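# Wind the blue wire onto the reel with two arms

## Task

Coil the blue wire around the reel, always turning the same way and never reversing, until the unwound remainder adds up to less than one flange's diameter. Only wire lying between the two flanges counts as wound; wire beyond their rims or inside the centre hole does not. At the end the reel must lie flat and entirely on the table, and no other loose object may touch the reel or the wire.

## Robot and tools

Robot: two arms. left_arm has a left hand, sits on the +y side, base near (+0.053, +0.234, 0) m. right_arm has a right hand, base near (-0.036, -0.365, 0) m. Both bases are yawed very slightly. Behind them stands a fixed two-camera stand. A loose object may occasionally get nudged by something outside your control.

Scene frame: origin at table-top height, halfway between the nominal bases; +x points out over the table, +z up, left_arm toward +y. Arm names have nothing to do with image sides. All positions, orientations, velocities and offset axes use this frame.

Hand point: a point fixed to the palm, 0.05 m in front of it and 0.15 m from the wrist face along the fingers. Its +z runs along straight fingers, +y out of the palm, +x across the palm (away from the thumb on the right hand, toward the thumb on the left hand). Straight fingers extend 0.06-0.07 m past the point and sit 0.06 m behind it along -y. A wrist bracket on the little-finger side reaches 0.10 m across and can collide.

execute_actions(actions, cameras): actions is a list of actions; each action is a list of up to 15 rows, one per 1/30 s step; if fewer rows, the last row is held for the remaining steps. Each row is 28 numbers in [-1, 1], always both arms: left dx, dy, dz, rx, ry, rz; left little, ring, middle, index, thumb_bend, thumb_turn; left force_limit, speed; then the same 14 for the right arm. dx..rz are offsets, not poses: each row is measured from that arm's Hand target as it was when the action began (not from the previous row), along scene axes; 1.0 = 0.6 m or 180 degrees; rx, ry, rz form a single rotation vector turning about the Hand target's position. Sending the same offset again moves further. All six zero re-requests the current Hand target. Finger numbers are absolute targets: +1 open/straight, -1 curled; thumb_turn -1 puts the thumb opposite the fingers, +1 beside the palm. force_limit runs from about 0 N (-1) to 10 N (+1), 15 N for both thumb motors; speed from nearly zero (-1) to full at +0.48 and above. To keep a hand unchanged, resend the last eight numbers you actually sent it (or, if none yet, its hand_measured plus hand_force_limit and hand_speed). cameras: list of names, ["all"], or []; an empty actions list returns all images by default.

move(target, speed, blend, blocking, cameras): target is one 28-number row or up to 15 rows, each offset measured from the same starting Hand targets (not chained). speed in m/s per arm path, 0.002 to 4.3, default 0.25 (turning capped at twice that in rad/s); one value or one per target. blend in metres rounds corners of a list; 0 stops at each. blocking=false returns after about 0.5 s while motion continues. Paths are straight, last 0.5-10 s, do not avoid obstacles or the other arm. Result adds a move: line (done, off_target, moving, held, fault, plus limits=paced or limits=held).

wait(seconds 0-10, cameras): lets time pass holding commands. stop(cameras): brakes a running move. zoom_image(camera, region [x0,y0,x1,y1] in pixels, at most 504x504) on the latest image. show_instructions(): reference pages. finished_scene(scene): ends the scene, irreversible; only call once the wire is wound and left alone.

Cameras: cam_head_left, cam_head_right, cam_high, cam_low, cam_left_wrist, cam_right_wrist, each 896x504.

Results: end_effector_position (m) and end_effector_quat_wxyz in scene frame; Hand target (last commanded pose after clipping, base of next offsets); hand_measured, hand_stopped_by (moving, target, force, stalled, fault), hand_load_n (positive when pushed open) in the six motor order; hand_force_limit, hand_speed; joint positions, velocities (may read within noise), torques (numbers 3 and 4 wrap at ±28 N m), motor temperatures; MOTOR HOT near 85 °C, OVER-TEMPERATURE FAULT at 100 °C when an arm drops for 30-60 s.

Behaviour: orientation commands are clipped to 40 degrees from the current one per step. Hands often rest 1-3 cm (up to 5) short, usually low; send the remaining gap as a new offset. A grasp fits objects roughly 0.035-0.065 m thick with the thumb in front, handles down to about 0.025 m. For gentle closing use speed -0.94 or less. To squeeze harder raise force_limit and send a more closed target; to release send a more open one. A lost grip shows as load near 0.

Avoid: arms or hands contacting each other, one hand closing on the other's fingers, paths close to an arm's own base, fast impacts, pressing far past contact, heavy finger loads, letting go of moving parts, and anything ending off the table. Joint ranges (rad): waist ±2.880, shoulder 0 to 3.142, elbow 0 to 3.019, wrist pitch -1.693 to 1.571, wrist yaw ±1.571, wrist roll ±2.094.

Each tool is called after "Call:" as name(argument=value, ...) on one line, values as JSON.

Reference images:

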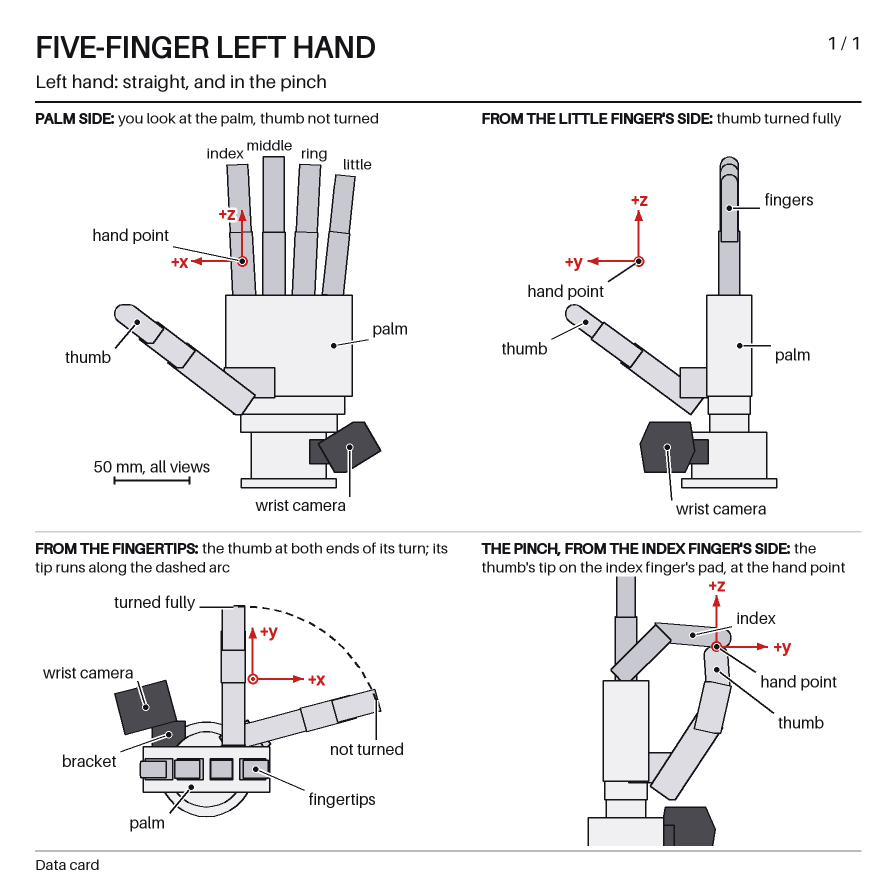

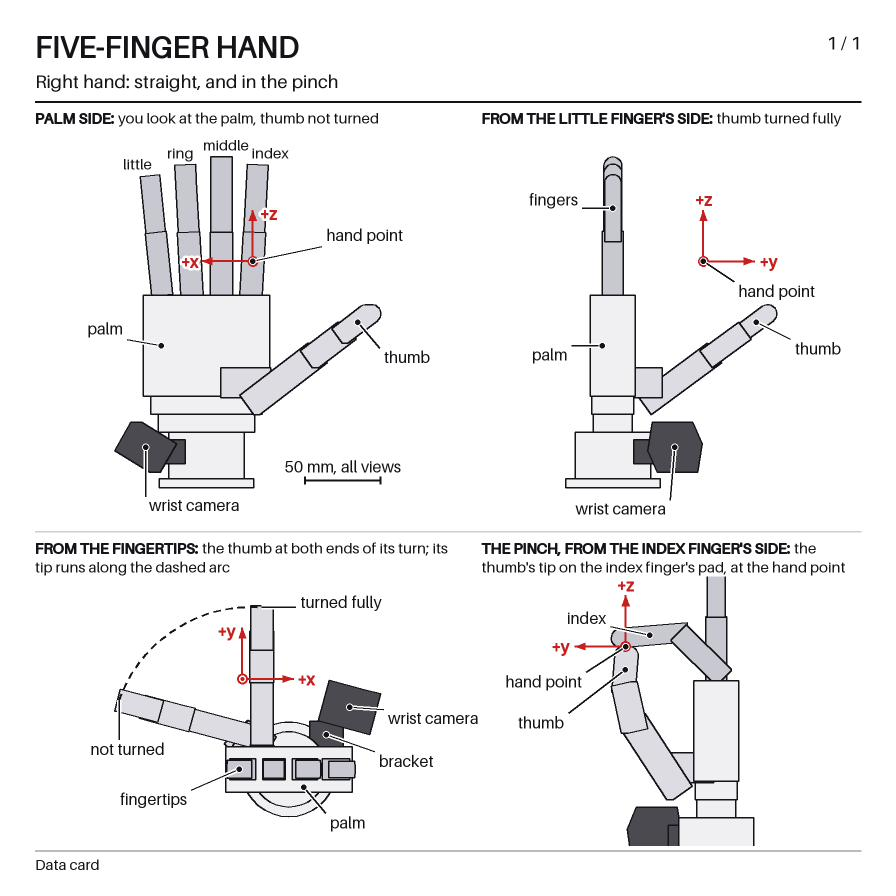

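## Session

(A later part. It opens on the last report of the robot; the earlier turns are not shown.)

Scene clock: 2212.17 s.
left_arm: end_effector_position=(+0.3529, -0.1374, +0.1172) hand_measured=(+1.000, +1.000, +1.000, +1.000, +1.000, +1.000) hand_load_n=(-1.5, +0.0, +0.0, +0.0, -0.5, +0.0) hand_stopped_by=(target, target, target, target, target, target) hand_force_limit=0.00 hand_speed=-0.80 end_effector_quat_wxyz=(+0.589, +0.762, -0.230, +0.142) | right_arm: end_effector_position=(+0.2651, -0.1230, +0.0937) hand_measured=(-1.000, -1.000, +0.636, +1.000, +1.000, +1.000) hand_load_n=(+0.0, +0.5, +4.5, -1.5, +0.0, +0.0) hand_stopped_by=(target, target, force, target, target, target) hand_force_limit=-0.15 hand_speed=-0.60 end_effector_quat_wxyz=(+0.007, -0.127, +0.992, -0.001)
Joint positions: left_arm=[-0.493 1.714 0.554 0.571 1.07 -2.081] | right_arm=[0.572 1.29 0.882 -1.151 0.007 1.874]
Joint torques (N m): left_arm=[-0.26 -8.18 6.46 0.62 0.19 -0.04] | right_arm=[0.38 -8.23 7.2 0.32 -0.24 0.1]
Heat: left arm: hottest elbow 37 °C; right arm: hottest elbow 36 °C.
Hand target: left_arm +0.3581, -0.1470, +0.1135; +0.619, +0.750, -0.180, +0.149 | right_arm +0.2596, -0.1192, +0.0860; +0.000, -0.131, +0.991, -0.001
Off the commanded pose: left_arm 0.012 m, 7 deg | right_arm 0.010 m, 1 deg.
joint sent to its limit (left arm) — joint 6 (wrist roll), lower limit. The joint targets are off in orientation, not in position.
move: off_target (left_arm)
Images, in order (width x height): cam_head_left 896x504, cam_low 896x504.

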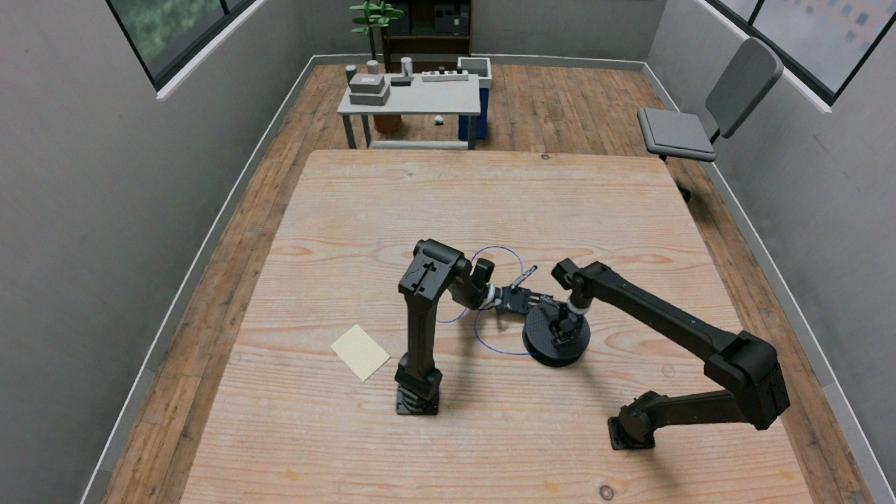

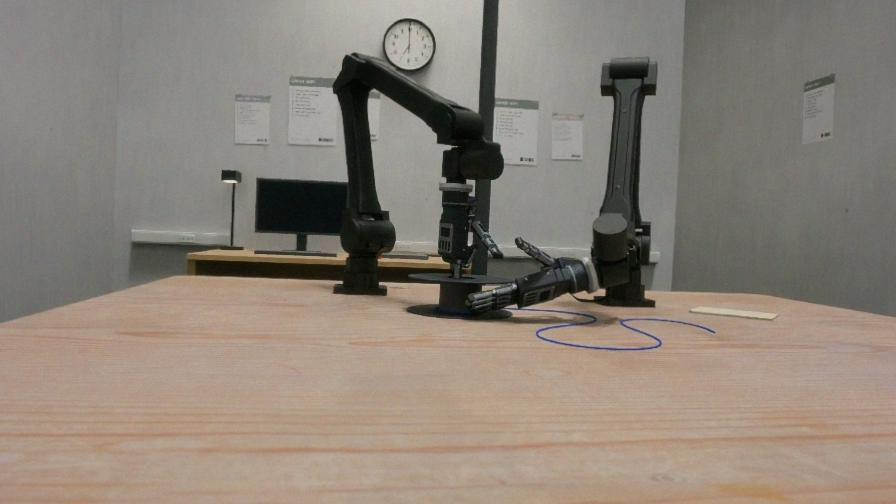

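Call:
move(target=[[-0.0235,-0.0467,0,0,0,0,1,1,1,1,1,1,0,-0.8,0,0,0,0,0,0,-1,-1,0.1,1,1,1,-0.15,-0.6],[-0.0435,-0.0117,0,0,0,0,1,1,1,1,1,1,0,-0.8,-0.0328,-0.009,0,0,0,0.125,-1,-1,0.1,1,1,1,-0.15,-0.6],[-0.0748,0.0093,0,0,0,0,1,1,1,1,1,1,0,-0.8,-0.0595,-0.0295,0,0,0,0.25,-1,-1,0.1,1,1,1,-0.15,-0.6]], speed=0.08, blend=[0,0.003,0], cameras=["cam_head_left","cam_low","cam_high"])

Call:
zoom_image(camera="cam_head_left", region=[440, 240, 620, 390])

Call:
zoom_image(camera="cam_low", region=[390, 260, 530, 330])

Scene clock: 2279.60 s.
left_arm: end_effector_position=(+0.3192, -0.1452, +0.1180) hand_measured=(+1.000, +1.000, +1.000, +1.000, +1.000, +1.000) hand_load_n=(+0.0, +0.0, -0.5, +0.0, +0.0, +0.0) hand_stopped_by=(target, target, target, target, target, target) hand_force_limit=0.00 hand_speed=-0.80 end_effector_quat_wxyz=(+0.581, +0.763, -0.246, +0.141) | right_arm: end_effector_position=(+0.2196, -0.1379, +0.0916) hand_measured=(-1.000, -1.000, +0.636, +1.000, +1.000, +1.000) hand_load_n=(+0.0, +0.0, +5.0, -1.5, +0.0, +0.0) hand_stopped_by=(target, target, force, target, target, target) hand_force_limit=-0.15 hand_speed=-0.60 end_effector_quat_wxyz=(+0.007, -0.495, +0.869, -0.005)
Joint positions: left_arm=[-0.554 1.665 0.495 0.589 1.025 -2.081] | right_arm=[0.549 1.293 0.882 -1.145 0.01 1.07]
Joint torques (N m): left_arm=[1.03 -9.11 2.85 1.5 0.62 -0.04] | right_arm=[-1.14 -6.65 8.7 0.27 -0.35 -0.16]
Heat: left arm: hottest elbow 37 °C; right arm: hottest elbow 35 °C.
Hand target: left_arm +0.3130, -0.1415, +0.1134; +0.619, +0.750, -0.180, +0.149 | right_arm +0.2240, -0.1369, +0.0860; +0.000, -0.500, +0.866, -0.001
Off the commanded pose: left_arm 0.008 m, 9 deg | right_arm 0.007 m, 1 deg.
joint sent to its limit (left arm) — joint 6 (wrist roll), lower limit. The joint targets are off in orientation, not in position.
move: off_target (left_arm)
Images, in order (width x height): cam_head_left 896x504, cam_high 896x504, cam_low 896x504.

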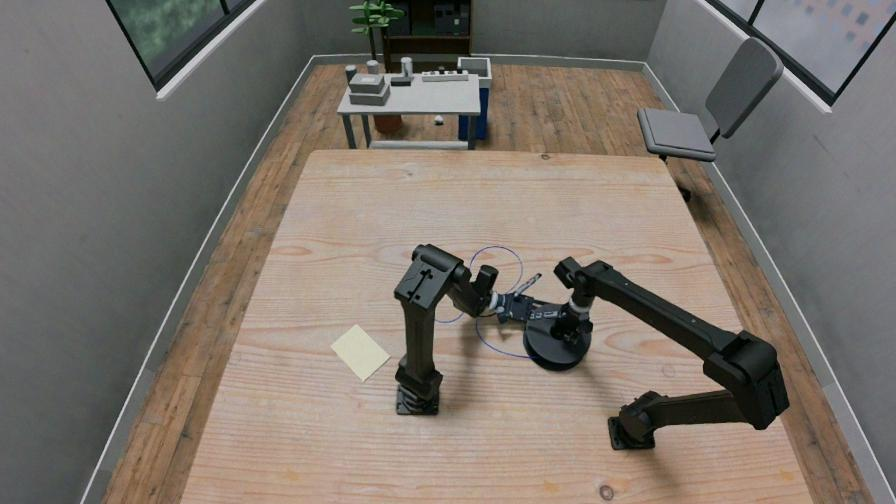

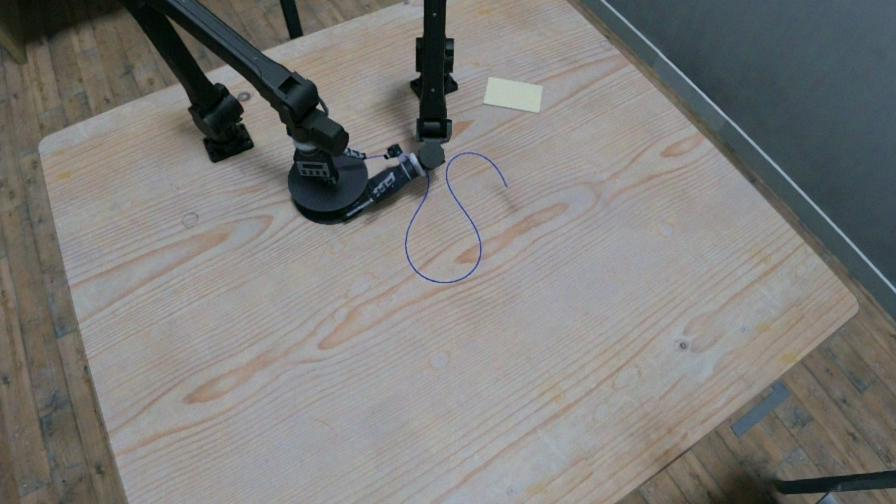

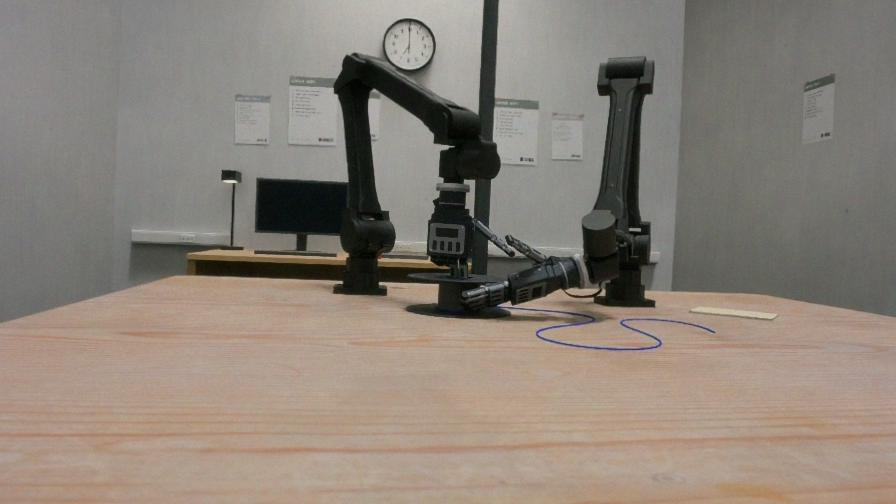

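Scaled by 2.800 from the camera's 896x504 image, which has a finer 1280x720 frame.

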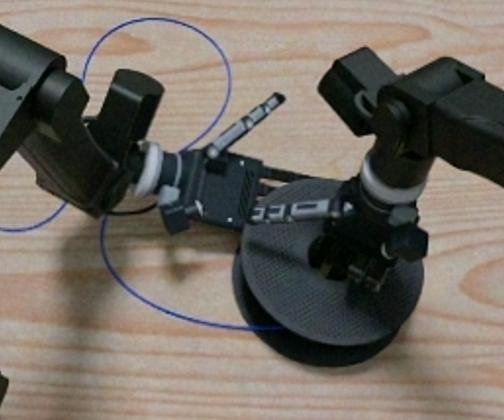

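Scaled by 3.600 from the camera's 896x504 image, which has a finer 1280x720 frame.

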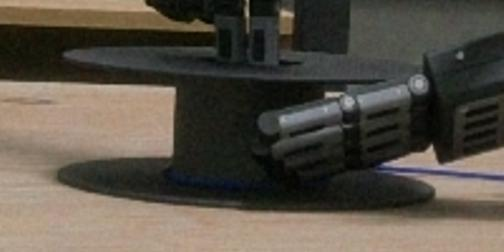

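Call:
move(target=[-0.03,0.015,0,0,0,0,1,1,1,1,1,1,0,-0.8,-0.0083,-0.0258,0,0,0,0.1111,-1,-1,0.1,1,1,1,-0.15,-0.6], speed=0.08, cameras=["cam_head_left","cam_low"])

Call:
zoom_image(camera="cam_head_left", region=[440, 240, 620, 390])

Call:
zoom_image(camera="cam_low", region=[390, 260, 530, 330])

Scene clock: 2334.03 s.
left_arm: end_effector_position=(+0.3063, -0.1347, +0.1181) hand_measured=(+1.000, +1.000, +1.000, +1.000, +1.000, +1.000) hand_load_n=(+0.0, +0.0, +0.0, +0.0, +0.0, +0.0) hand_stopped_by=(target, target, target, target, target, target) hand_force_limit=0.00 hand_speed=-0.80 end_effector_quat_wxyz=(+0.579, +0.765, -0.244, +0.146) | right_arm: end_effector_position=(+0.2054, -0.1559, +0.0904) hand_measured=(-1.000, -1.000, +0.636, +1.000, +1.000, +1.000) hand_load_n=(+0.0, +0.0, +4.5, -2.0, +0.0, +0.0) hand_stopped_by=(target, target, force, target, target, target) hand_force_limit=-0.15 hand_speed=-0.60 end_effector_quat_wxyz=(+0.004, -0.641, +0.767, -0.001)
Joint positions: left_arm=[-0.55 1.632 0.444 0.612 1.015 -2.081] | right_arm=[0.534 1.306 0.888 -1.145 0 0.698]
Joint torques (N m): left_arm=[0.32 -8.35 2.59 1.44 0.87 -0.05] | right_arm=[-1.32 -5.36 10.13 0.34 0.03 -0.06]
Heat: left arm: hottest elbow 34 °C; right arm: hottest elbow 35 °C.
Hand target: left_arm +0.2951, -0.1325, +0.1134; +0.619, +0.750, -0.180, +0.149 | right_arm +0.2190, -0.1524, +0.0860; +0.001, -0.643, +0.766, +0.000
Off the commanded pose: left_arm 0.012 m, 9 deg | right_arm 0.015 m, 0 deg.
joint sent to its limit (left arm) — joint 6 (wrist roll), lower limit. The joint targets are off in orientation, not in position.
move: off_target (left_arm, right_arm)
Images, in order (width x height): cam_head_left 896x504, cam_low 896x504.

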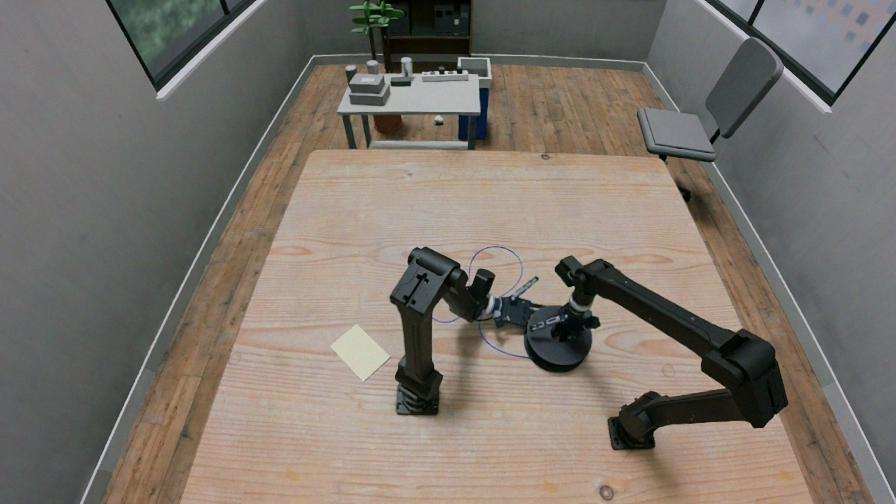

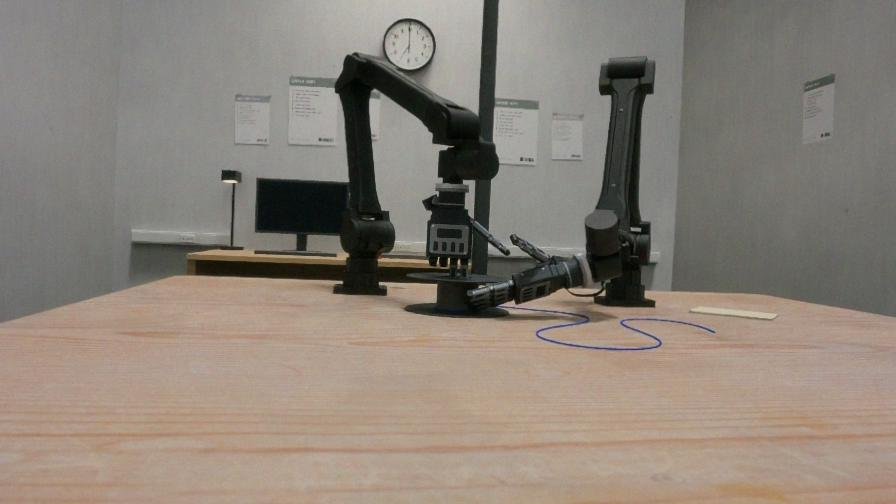

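Scaled by 2.800 from the camera's 896x504 image, which has a finer 1280x720 frame.

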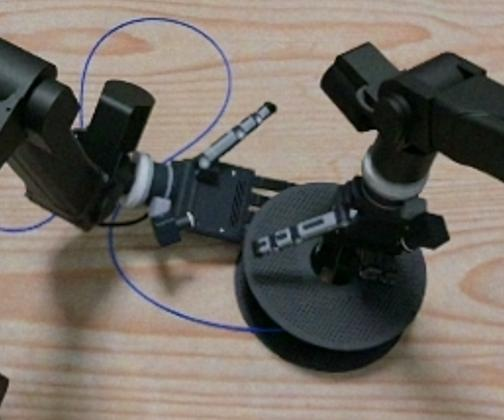

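Scaled by 3.600 from the camera's 896x504 image, which has a finer 1280x720 frame.

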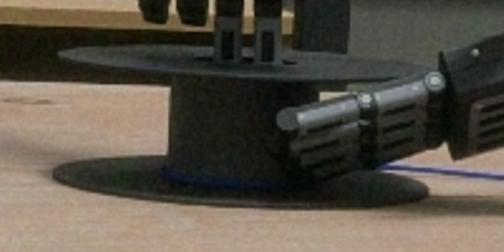

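Call:
move(target=[[0.04,0.03,0,0,0,0,1,1,1,1,1,1,0,-0.8,0,0,0,0,0,0,-1,-1,0.1,1,1,1,-0.15,-0.6],[0.075,-0.02,0,0,0,0,1,1,1,1,1,1,0,-0.8,0,0,0,0,0,0,-1,-1,0.1,1,1,1,-0.15,-0.6]], speed=0.12, cameras=["cam_low"])

Call:
zoom_image(camera="cam_low", region=[390, 260, 530, 330])

Scene clock: 2356.90 s.
left_arm: end_effector_position=(+0.3363, -0.1343, +0.1172) hand_measured=(+1.000, +1.000, +1.000, +1.000, +1.000, +1.000) hand_load_n=(-1.0, +0.0, -0.5, +0.0, +0.0, +0.0) hand_stopped_by=(target, target, target, target, target, target) hand_force_limit=0.00 hand_speed=-0.80 end_effector_quat_wxyz=(+0.587, +0.762, -0.233, +0.142) | right_arm: end_effector_position=(+0.2066, -0.1553, +0.0905) hand_measured=(-1.000, -1.000, +0.636, +1.000, +1.000, +1.000) hand_load_n=(+0.0, +0.0, +5.5, -2.0, -0.5, +0.0) hand_stopped_by=(target, target, force, target, target, target) hand_force_limit=-0.15 hand_speed=-0.60 end_effector_quat_wxyz=(+0.004, -0.645, +0.765, +0.000)
Joint positions: left_arm=[-0.506 1.687 0.511 0.588 1.059 -2.081] | right_arm=[0.534 1.311 0.893 -1.145 -0.001 0.69]
Joint torques (N m): left_arm=[-0.38 -7.82 6.26 0.61 0.17 -0.04] | right_arm=[-1.2 -5.89 9.83 0.36 0.07 0]
Heat: left arm: hottest elbow 34 °C; right arm: hottest elbow 36 °C.
Hand target: left_arm +0.3402, -0.1445, +0.1135; +0.619, +0.750, -0.180, +0.149 | right_arm +0.2190, -0.1524, +0.0860; +0.001, -0.643, +0.766, +0.000
Off the commanded pose: left_arm 0.012 m, 7 deg | right_arm 0.014 m, 0 deg.
joint sent to its limit (left arm) — joint 6 (wrist roll), lower limit. The joint targets are off in orientation, not in position.
move: off_target (left_arm, right_arm)
Images, in order (width x height): cam_low 896x504.

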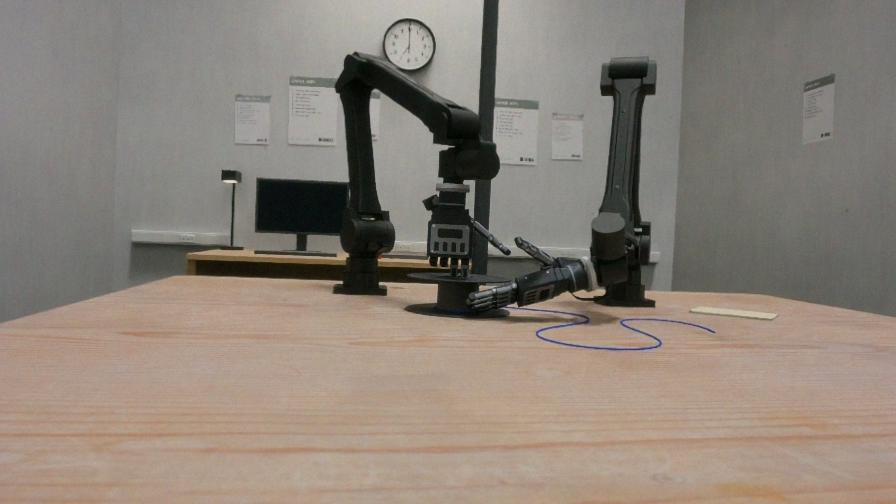

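Scaled by 3.600 from the camera's 896x504 image, which has a finer 1280x720 frame.

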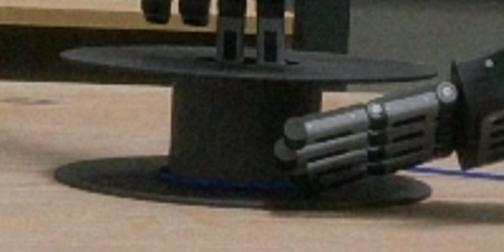

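Call:
move(target=[[-0.0087,-0.0592,0,0,0,0,1,1,1,1,1,1,0,-0.8,0,0,0,0,0,0,-1,-1,0.1,1,1,1,-0.15,-0.6],[-0.037,-0.0625,0,0,0,0,1,1,1,1,1,1,0,-0.8,0,0,0,0,0,0,-1,-1,0.1,1,1,1,-0.15,-0.6]], speed=0.08, cameras=["cam_low","cam_head_left"])

Call:
zoom_image(camera="cam_low", region=[390, 260, 530, 330])

Call:
zoom_image(camera="cam_head_left", region=[440, 240, 620, 390])

Scene clock: 2387.37 s.
left_arm: end_effector_position=(+0.3288, -0.1746, +0.1197) hand_measured=(+1.000, +1.000, +1.000, +1.000, +1.000, +1.000) hand_load_n=(-2.0, +0.0, +0.5, +0.0, +0.0, +0.0) hand_stopped_by=(target, target, target, target, target, target) hand_force_limit=0.00 hand_speed=-0.80 end_effector_quat_wxyz=(+0.573, +0.764, -0.259, +0.145) | right_arm: end_effector_position=(+0.2066, -0.1553, +0.0905) hand_measured=(-1.000, -1.000, +0.636, +1.000, +1.000, +1.000) hand_load_n=(+0.0, +0.0, +5.5, -2.5, +0.0, +0.0) hand_stopped_by=(target, target, force, target, target, target) hand_force_limit=-0.15 hand_speed=-0.60 end_effector_quat_wxyz=(+0.004, -0.645, +0.765, +0.000)
Joint positions: left_arm=[-0.607 1.69 0.567 0.556 0.975 -2.082] | right_arm=[0.534 1.311 0.893 -1.145 -0.001 0.69]
Joint torques (N m): left_arm=[-1.32 -9.52 4.4 0.95 0.11 -0.02] | right_arm=[-1.2 -5.89 9.85 0.36 0.07 0]
Heat: left arm: hottest elbow 34 °C; right arm: hottest elbow 36 °C.
Hand target: left_arm +0.3180, -0.1819, +0.1135; +0.619, +0.750, -0.180, +0.149 | right_arm +0.2190, -0.1524, +0.0860; +0.001, -0.643, +0.766, +0.000
Off the commanded pose: left_arm 0.015 m, 11 deg | right_arm 0.014 m, 0 deg.
joint sent to its limit (left arm) — joint 6 (wrist roll), lower limit. The joint targets are off in orientation, not in position.
move: off_target (left_arm, right_arm)
Images, in order (width x height): cam_head_left 896x504, cam_low 896x504.

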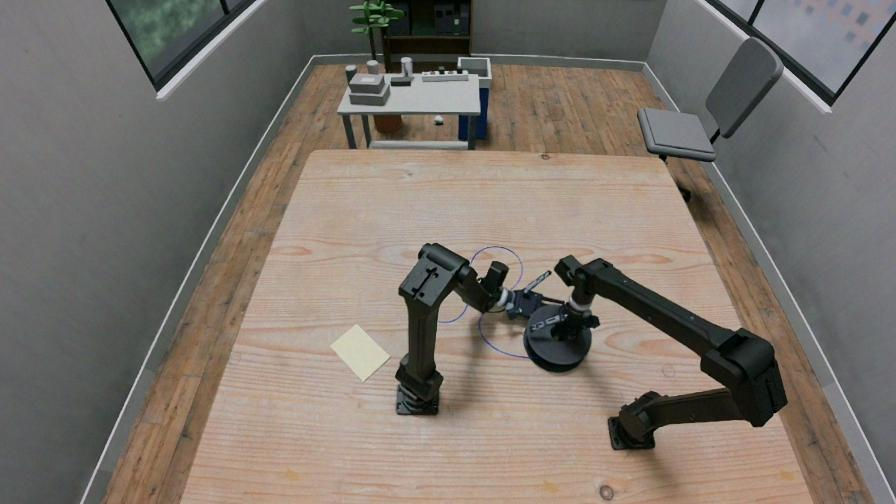

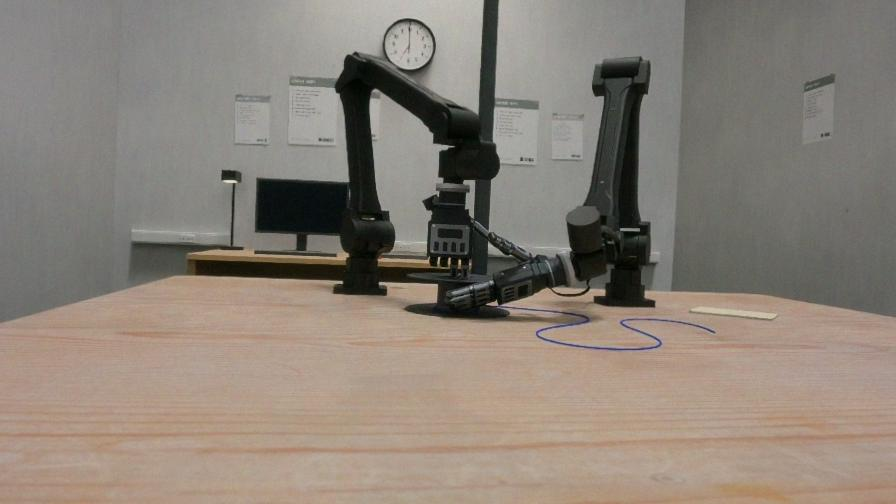

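Scaled by 3.600 from the camera's 896x504 image, which has a finer 1280x720 frame.

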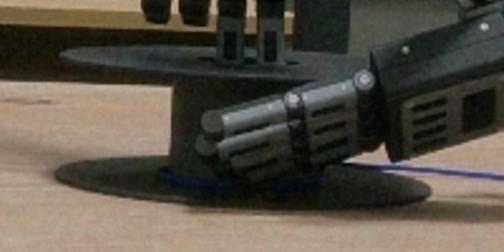

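Scaled by 2.800 from the camera's 896x504 image, which has a finer 1280x720 frame.

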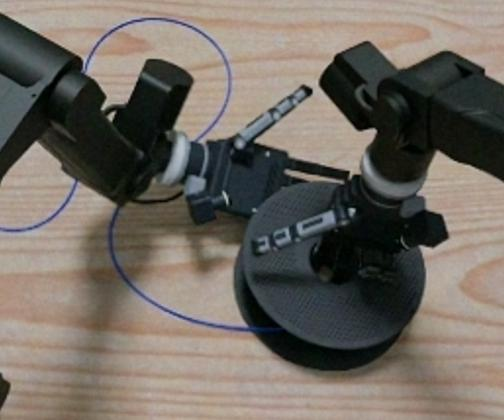

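Call:
move(target=[[-0.0133,0.0398,0,0,0,0,1,1,1,1,1,1,0,-0.8,0.001,-0.037,0,0,0,0.1389,-1,-1,0.1,1,1,1,-0.15,-0.6],[-0.04,0.0698,0,0,0,0,1,1,1,1,1,1,0,-0.8,0.0183,-0.073,0,0,0,0.2778,-1,-1,0.1,1,1,1,-0.15,-0.6]], speed=0.08, blend=[0.003,0], cameras=["cam_head_left","cam_low"])

Call:
zoom_image(camera="cam_head_left", region=[440, 240, 620, 390])

Call:
zoom_image(camera="cam_low", region=[390, 260, 530, 330])

Scene clock: 2407.57 s.
left_arm: end_effector_position=(+0.3072, -0.1450, +0.1192) hand_measured=(+1.000, +1.000, +1.000, +1.000, +1.000, +1.000) hand_load_n=(+0.5, +0.0, +0.0, +0.0, +0.0, +0.0) hand_stopped_by=(target, target, target, target, target, target) hand_force_limit=0.00 hand_speed=-0.80 end_effector_quat_wxyz=(+0.574, +0.765, -0.250, +0.152) | right_arm: end_effector_position=(+0.2095, -0.2006, +0.0871) hand_measured=(-1.000, -1.000, +0.636, +1.000, +1.000, +1.000) hand_load_n=(+0.0, +0.0, +1.5, -3.0, +0.0, -0.5) hand_stopped_by=(target, target, force, target, target, target) hand_force_limit=-0.15 hand_speed=-0.60 end_effector_quat_wxyz=(+0.001, +0.904, -0.428, -0.014)
Joint positions: left_arm=[-0.575 1.635 0.461 0.609 0.988 -2.082] | right_arm=[0.525 1.382 0.945 -1.152 -0.021 -0.175]
Joint torques (N m): left_arm=[0.5 -8.94 2.22 1.32 1.24 -0.04] | right_arm=[-0.73 -7.47 10.76 0.53 0.89 -0.11]
Heat: left arm: hottest elbow 34 °C; right arm: hottest elbow 37 °C.
Hand target: left_arm +0.2939, -0.1401, +0.1135; +0.619, +0.750, -0.180, +0.149 | right_arm +0.2299, -0.1962, +0.0860; -0.001, +0.906, -0.422, +0.000
Off the commanded pose: left_arm 0.015 m, 10 deg | right_arm 0.021 m, 2 deg.
joint sent to its limit (left arm) — joint 6 (wrist roll), lower limit. The joint targets are off in orientation, not in position.
move: off_target (left_arm, right_arm)
Images, in order (width x height): cam_head_left 896x504, cam_low 896x504.

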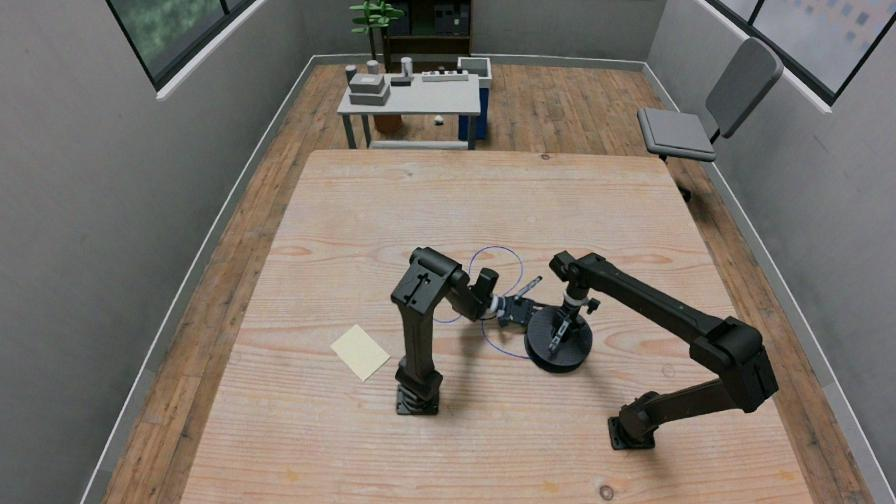

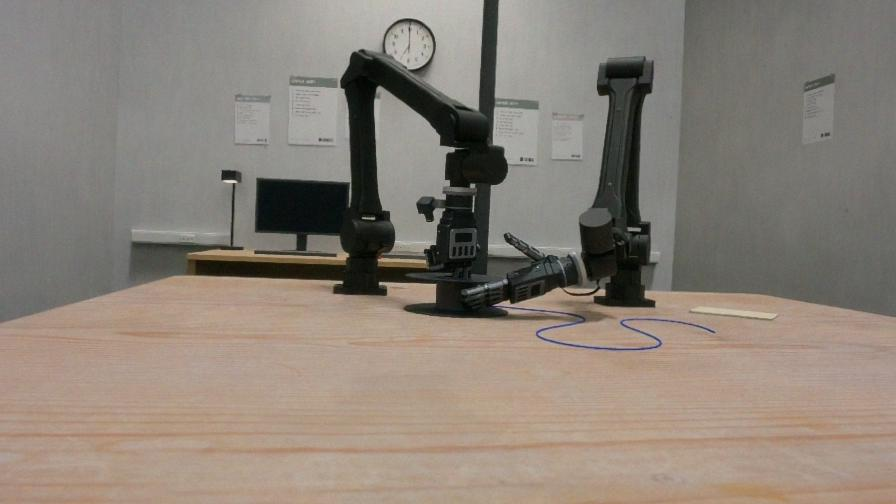

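Scaled by 2.800 from the camera's 896x504 image, which has a finer 1280x720 frame.

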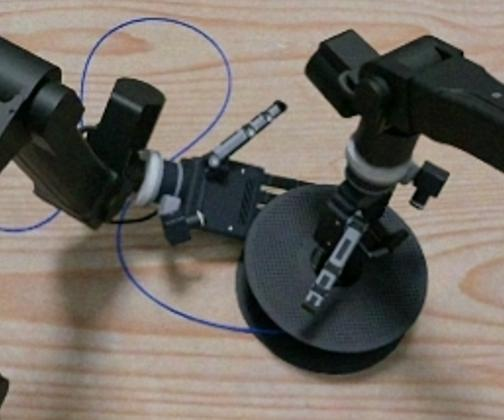

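Scaled by 3.600 from the camera's 896x504 image, which has a finer 1280x720 frame.

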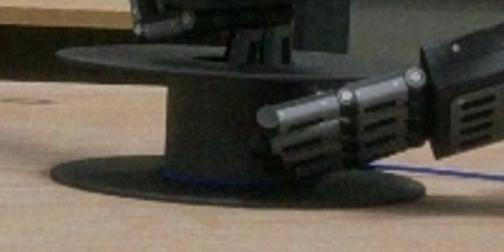

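Call:
wait(seconds=0.1, cameras=["cam_high"])

Call:
zoom_image(camera="cam_high", region=[270, 120, 530, 300])

Scene clock: 2413.70 s.
left_arm: end_effector_position=(+0.3072, -0.1450, +0.1192) hand_measured=(+1.000, +1.000, +1.000, +1.000, +1.000, +1.000) hand_load_n=(+0.0, +0.0, -0.5, +0.5, +0.0, +0.0) hand_stopped_by=(target, target, target, target, target, target) hand_force_limit=0.00 hand_speed=-0.80 end_effector_quat_wxyz=(+0.574, +0.765, -0.250, +0.152) | right_arm: end_effector_position=(+0.2096, -0.2007, +0.0871) hand_measured=(-1.000, -1.000, +0.636, +1.000, +1.000, +1.000) hand_load_n=(+0.0, +0.0, +1.5, -3.0, +0.0, +0.0) hand_stopped_by=(target, target, force, target, target, target) hand_force_limit=-0.15 hand_speed=-0.60 end_effector_quat_wxyz=(+0.001, +0.904, -0.428, -0.014)
Joint positions: left_arm=[-0.575 1.635 0.461 0.609 0.988 -2.082] | right_arm=[0.525 1.382 0.945 -1.152 -0.021 -0.176]
Joint torques (N m): left_arm=[0.85 -8.64 2.3 1.36 1.23 -0.02] | right_arm=[-0.85 -7.47 10.76 0.55 0.91 -0.09]
Heat: left arm: hottest elbow 34 °C; right arm: hottest elbow 38 °C.
Hand target: left_arm +0.2939, -0.1401, +0.1135; +0.619, +0.750, -0.180, +0.149 | right_arm +0.2299, -0.1962, +0.0860; -0.001, +0.906, -0.422, +0.000
Off the commanded pose: left_arm 0.015 m, 10 deg | right_arm 0.021 m, 2 deg.
wait: 0.10 s; at rest from the start
Images, in order (width x height): cam_high 896x504.

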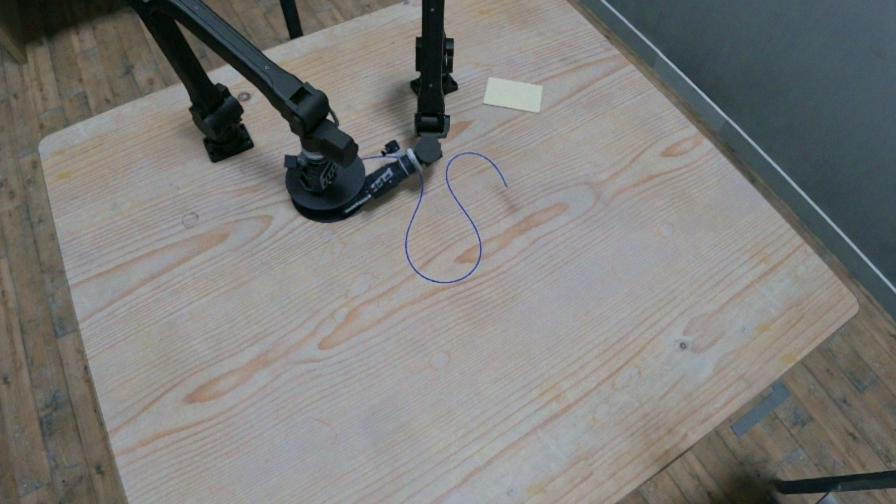

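Scaled by 1.938 from the camera's 896x504 image, which has a finer 1280x720 frame.

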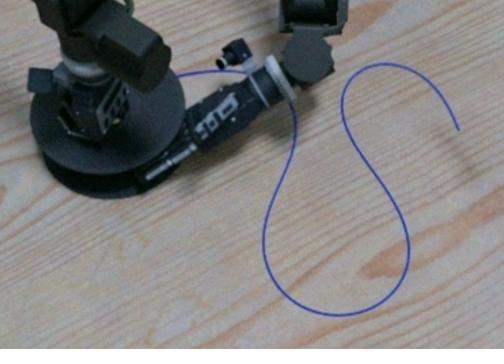

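Call:
move(target=[[0.04,0.039,0,0,0,0,1,1,1,1,1,1,0,-0.8,0,0,0,0,0,0,-1,-1,0.1,1,1,1,-0.15,-0.6],[0.0768,-0.0073,0,0,0,0,1,1,1,1,1,1,0,-0.8,0,0,0,0,0,0,-1,-1,0.1,1,1,1,-0.15,-0.6],[0.0685,-0.0665,0,0,0,0,1,1,1,1,1,1,0,-0.8,0,0,0,0,0,0,-1,-1,0.1,1,1,1,-0.15,-0.6],[0.0402,-0.0698,0,0,0,0,1,1,1,1,1,1,0,-0.8,0,0,0,0,0,0,-1,-1,0.1,1,1,1,-0.15,-0.6]], speed=[0.1,0.1,0.1,0.08], blend=[0.006,0.006,0.003,0])

Call:
move(target=[[-0.0133,0.0398,0,0,0,0,1,1,1,1,1,1,0,-0.8,0.018,-0.0215,0,0,0,0.1389,-1,-1,0.1,1,1,1,-0.15,-0.6],[-0.04,0.0698,0,0,0,0,1,1,1,1,1,1,0,-0.8,0.0458,-0.0298,0,0,0,0.2778,-1,-1,0.1,1,1,1,-0.15,-0.6]], speed=0.1, blend=[0.003,0], cameras=["cam_head_left","cam_low","cam_high"])

Call:
zoom_image(camera="cam_head_left", region=[440, 240, 620, 390])

Call:
zoom_image(camera="cam_low", region=[390, 260, 530, 330])

Scene clock: 2451.00 s.
left_arm: end_effector_position=(+0.3260, -0.1724, +0.1193) hand_measured=(+1.000, +1.000, +1.000, +1.000, +1.000, +1.000) hand_load_n=(-3.0, +0.0, +0.0, +0.0, +0.0, +0.0) hand_stopped_by=(target, target, target, target, target, target) hand_force_limit=0.00 hand_speed=-0.80 end_effector_quat_wxyz=(+0.573, +0.764, -0.258, +0.144) | right_arm: end_effector_position=(+0.2119, -0.2010, +0.0873) hand_measured=(-1.000, -1.000, +0.636, +1.000, +1.000, +1.000) hand_load_n=(+0.0, +0.0, +3.0, -2.5, +0.0, +0.0) hand_stopped_by=(target, target, force, target, target, target) hand_force_limit=-0.15 hand_speed=-0.60 end_effector_quat_wxyz=(+0.002, +0.905, -0.425, -0.011)
Joint positions: left_arm=[-0.606 1.686 0.558 0.56 0.978 -2.082] | right_arm=[0.525 1.386 0.95 -1.152 -0.016 -0.182]
Joint torques (N m): left_arm=[-1.26 -8.88 5.07 0.92 0.03 -0.03] | right_arm=[-0.79 -7.88 10.39 0.5 0.67 -0.03]
Heat: left arm: hottest elbow 34 °C; right arm: hottest elbow 39 °C.
Hand target: left_arm +0.3181, -0.1819, +0.1134; +0.619, +0.750, -0.180, +0.149 | right_arm +0.2300, -0.1961, +0.0860; -0.001, +0.906, -0.423, +0.000
Off the commanded pose: left_arm 0.014 m, 11 deg | right_arm 0.019 m, 1 deg.
joint sent to its limit (left arm) — joint 6 (wrist roll), lower limit. The joint targets are off in orientation, not in position.
move: off_target (left_arm, right_arm)

Scene clock: 2456.13 s.
left_arm: end_effector_position=(+0.3037, -0.1454, +0.1187) hand_measured=(+1.000, +1.000, +1.000, +1.000, +1.000, +1.000) hand_load_n=(+0.0, +0.0, +0.0, +0.0, +0.0, +0.0) hand_stopped_by=(target, target, target, target, target, target) hand_force_limit=0.00 hand_speed=-0.80 end_effector_quat_wxyz=(+0.576, +0.764, -0.252, +0.147) | right_arm: end_effector_position=(+0.2384, -0.2260, +0.0822) hand_measured=(-1.000, -1.000, +0.636, +1.000, +1.000, +1.000) hand_load_n=(+0.0, +0.0, +1.5, -1.5, +0.0, -0.5) hand_stopped_by=(target, target, force, target, target, target) hand_force_limit=-0.15 hand_speed=-0.60 end_effector_quat_wxyz=(+0.005, +1.000, -0.012, -0.015)
Joint positions: left_arm=[-0.579 1.635 0.458 0.608 0.994 -2.082] | right_arm=[0.586 1.413 0.962 -1.151 -0.009 -0.975]
Joint torques (N m): left_arm=[0.97 -8.76 2.5 1.37 1.04 -0.02] | right_arm=[-0.09 -8.82 11 0.39 0.38 -0.11]
Heat: left arm: hottest elbow 34 °C; right arm: hottest elbow 39 °C.
Hand target: left_arm +0.2941, -0.1401, +0.1134; +0.619, +0.750, -0.180, +0.149 | right_arm +0.2575, -0.2140, +0.0861; -0.001, +1.000, +0.000, +0.000
Off the commanded pose: left_arm 0.012 m, 10 deg | right_arm 0.023 m, 2 deg.
joint sent to its limit (left arm) — joint 6 (wrist roll), lower limit. The joint targets are off in orientation, not in position.
move: off_target (left_arm, right_arm)
Images, in order (width x height): cam_head_left 896x504, cam_high 896x504, cam_low 896x504.

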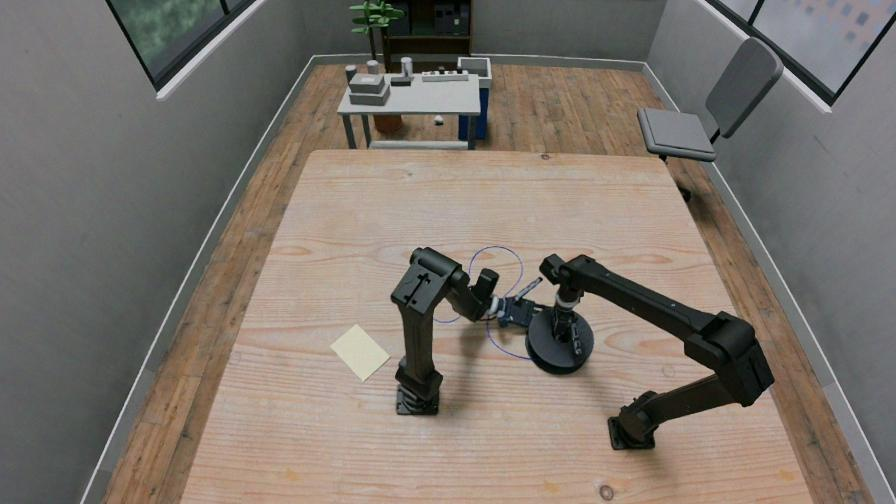

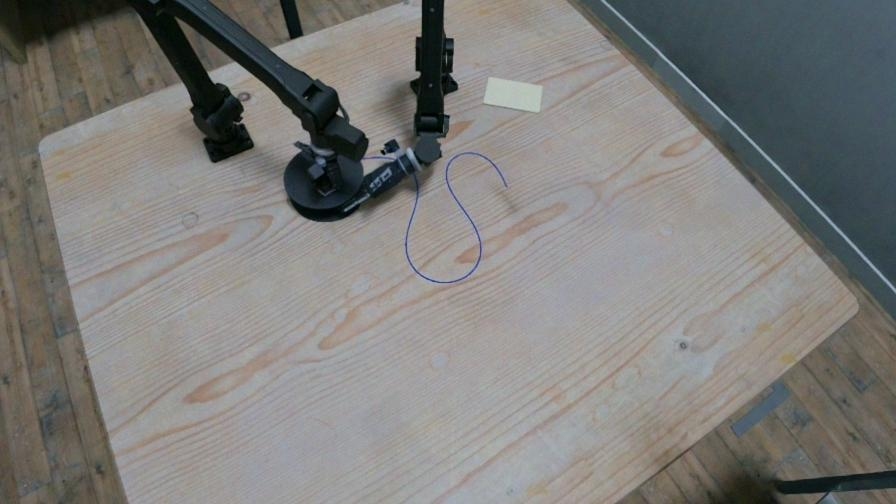

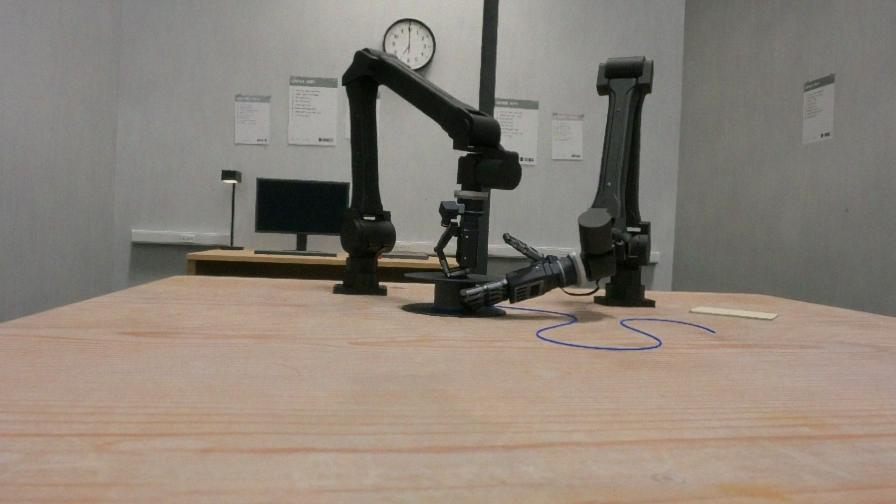

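Scaled by 2.800 from the camera's 896x504 image, which has a finer 1280x720 frame.

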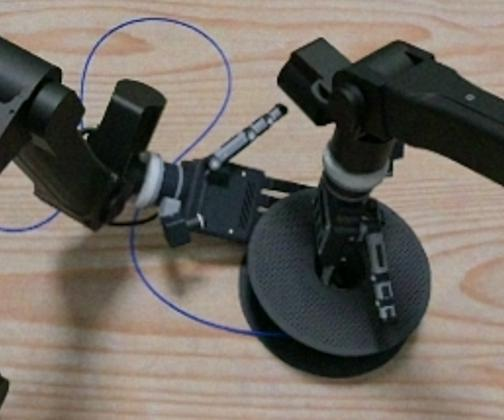

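Scaled by 3.600 from the camera's 896x504 image, which has a finer 1280x720 frame.

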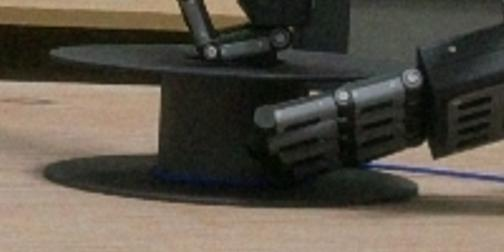

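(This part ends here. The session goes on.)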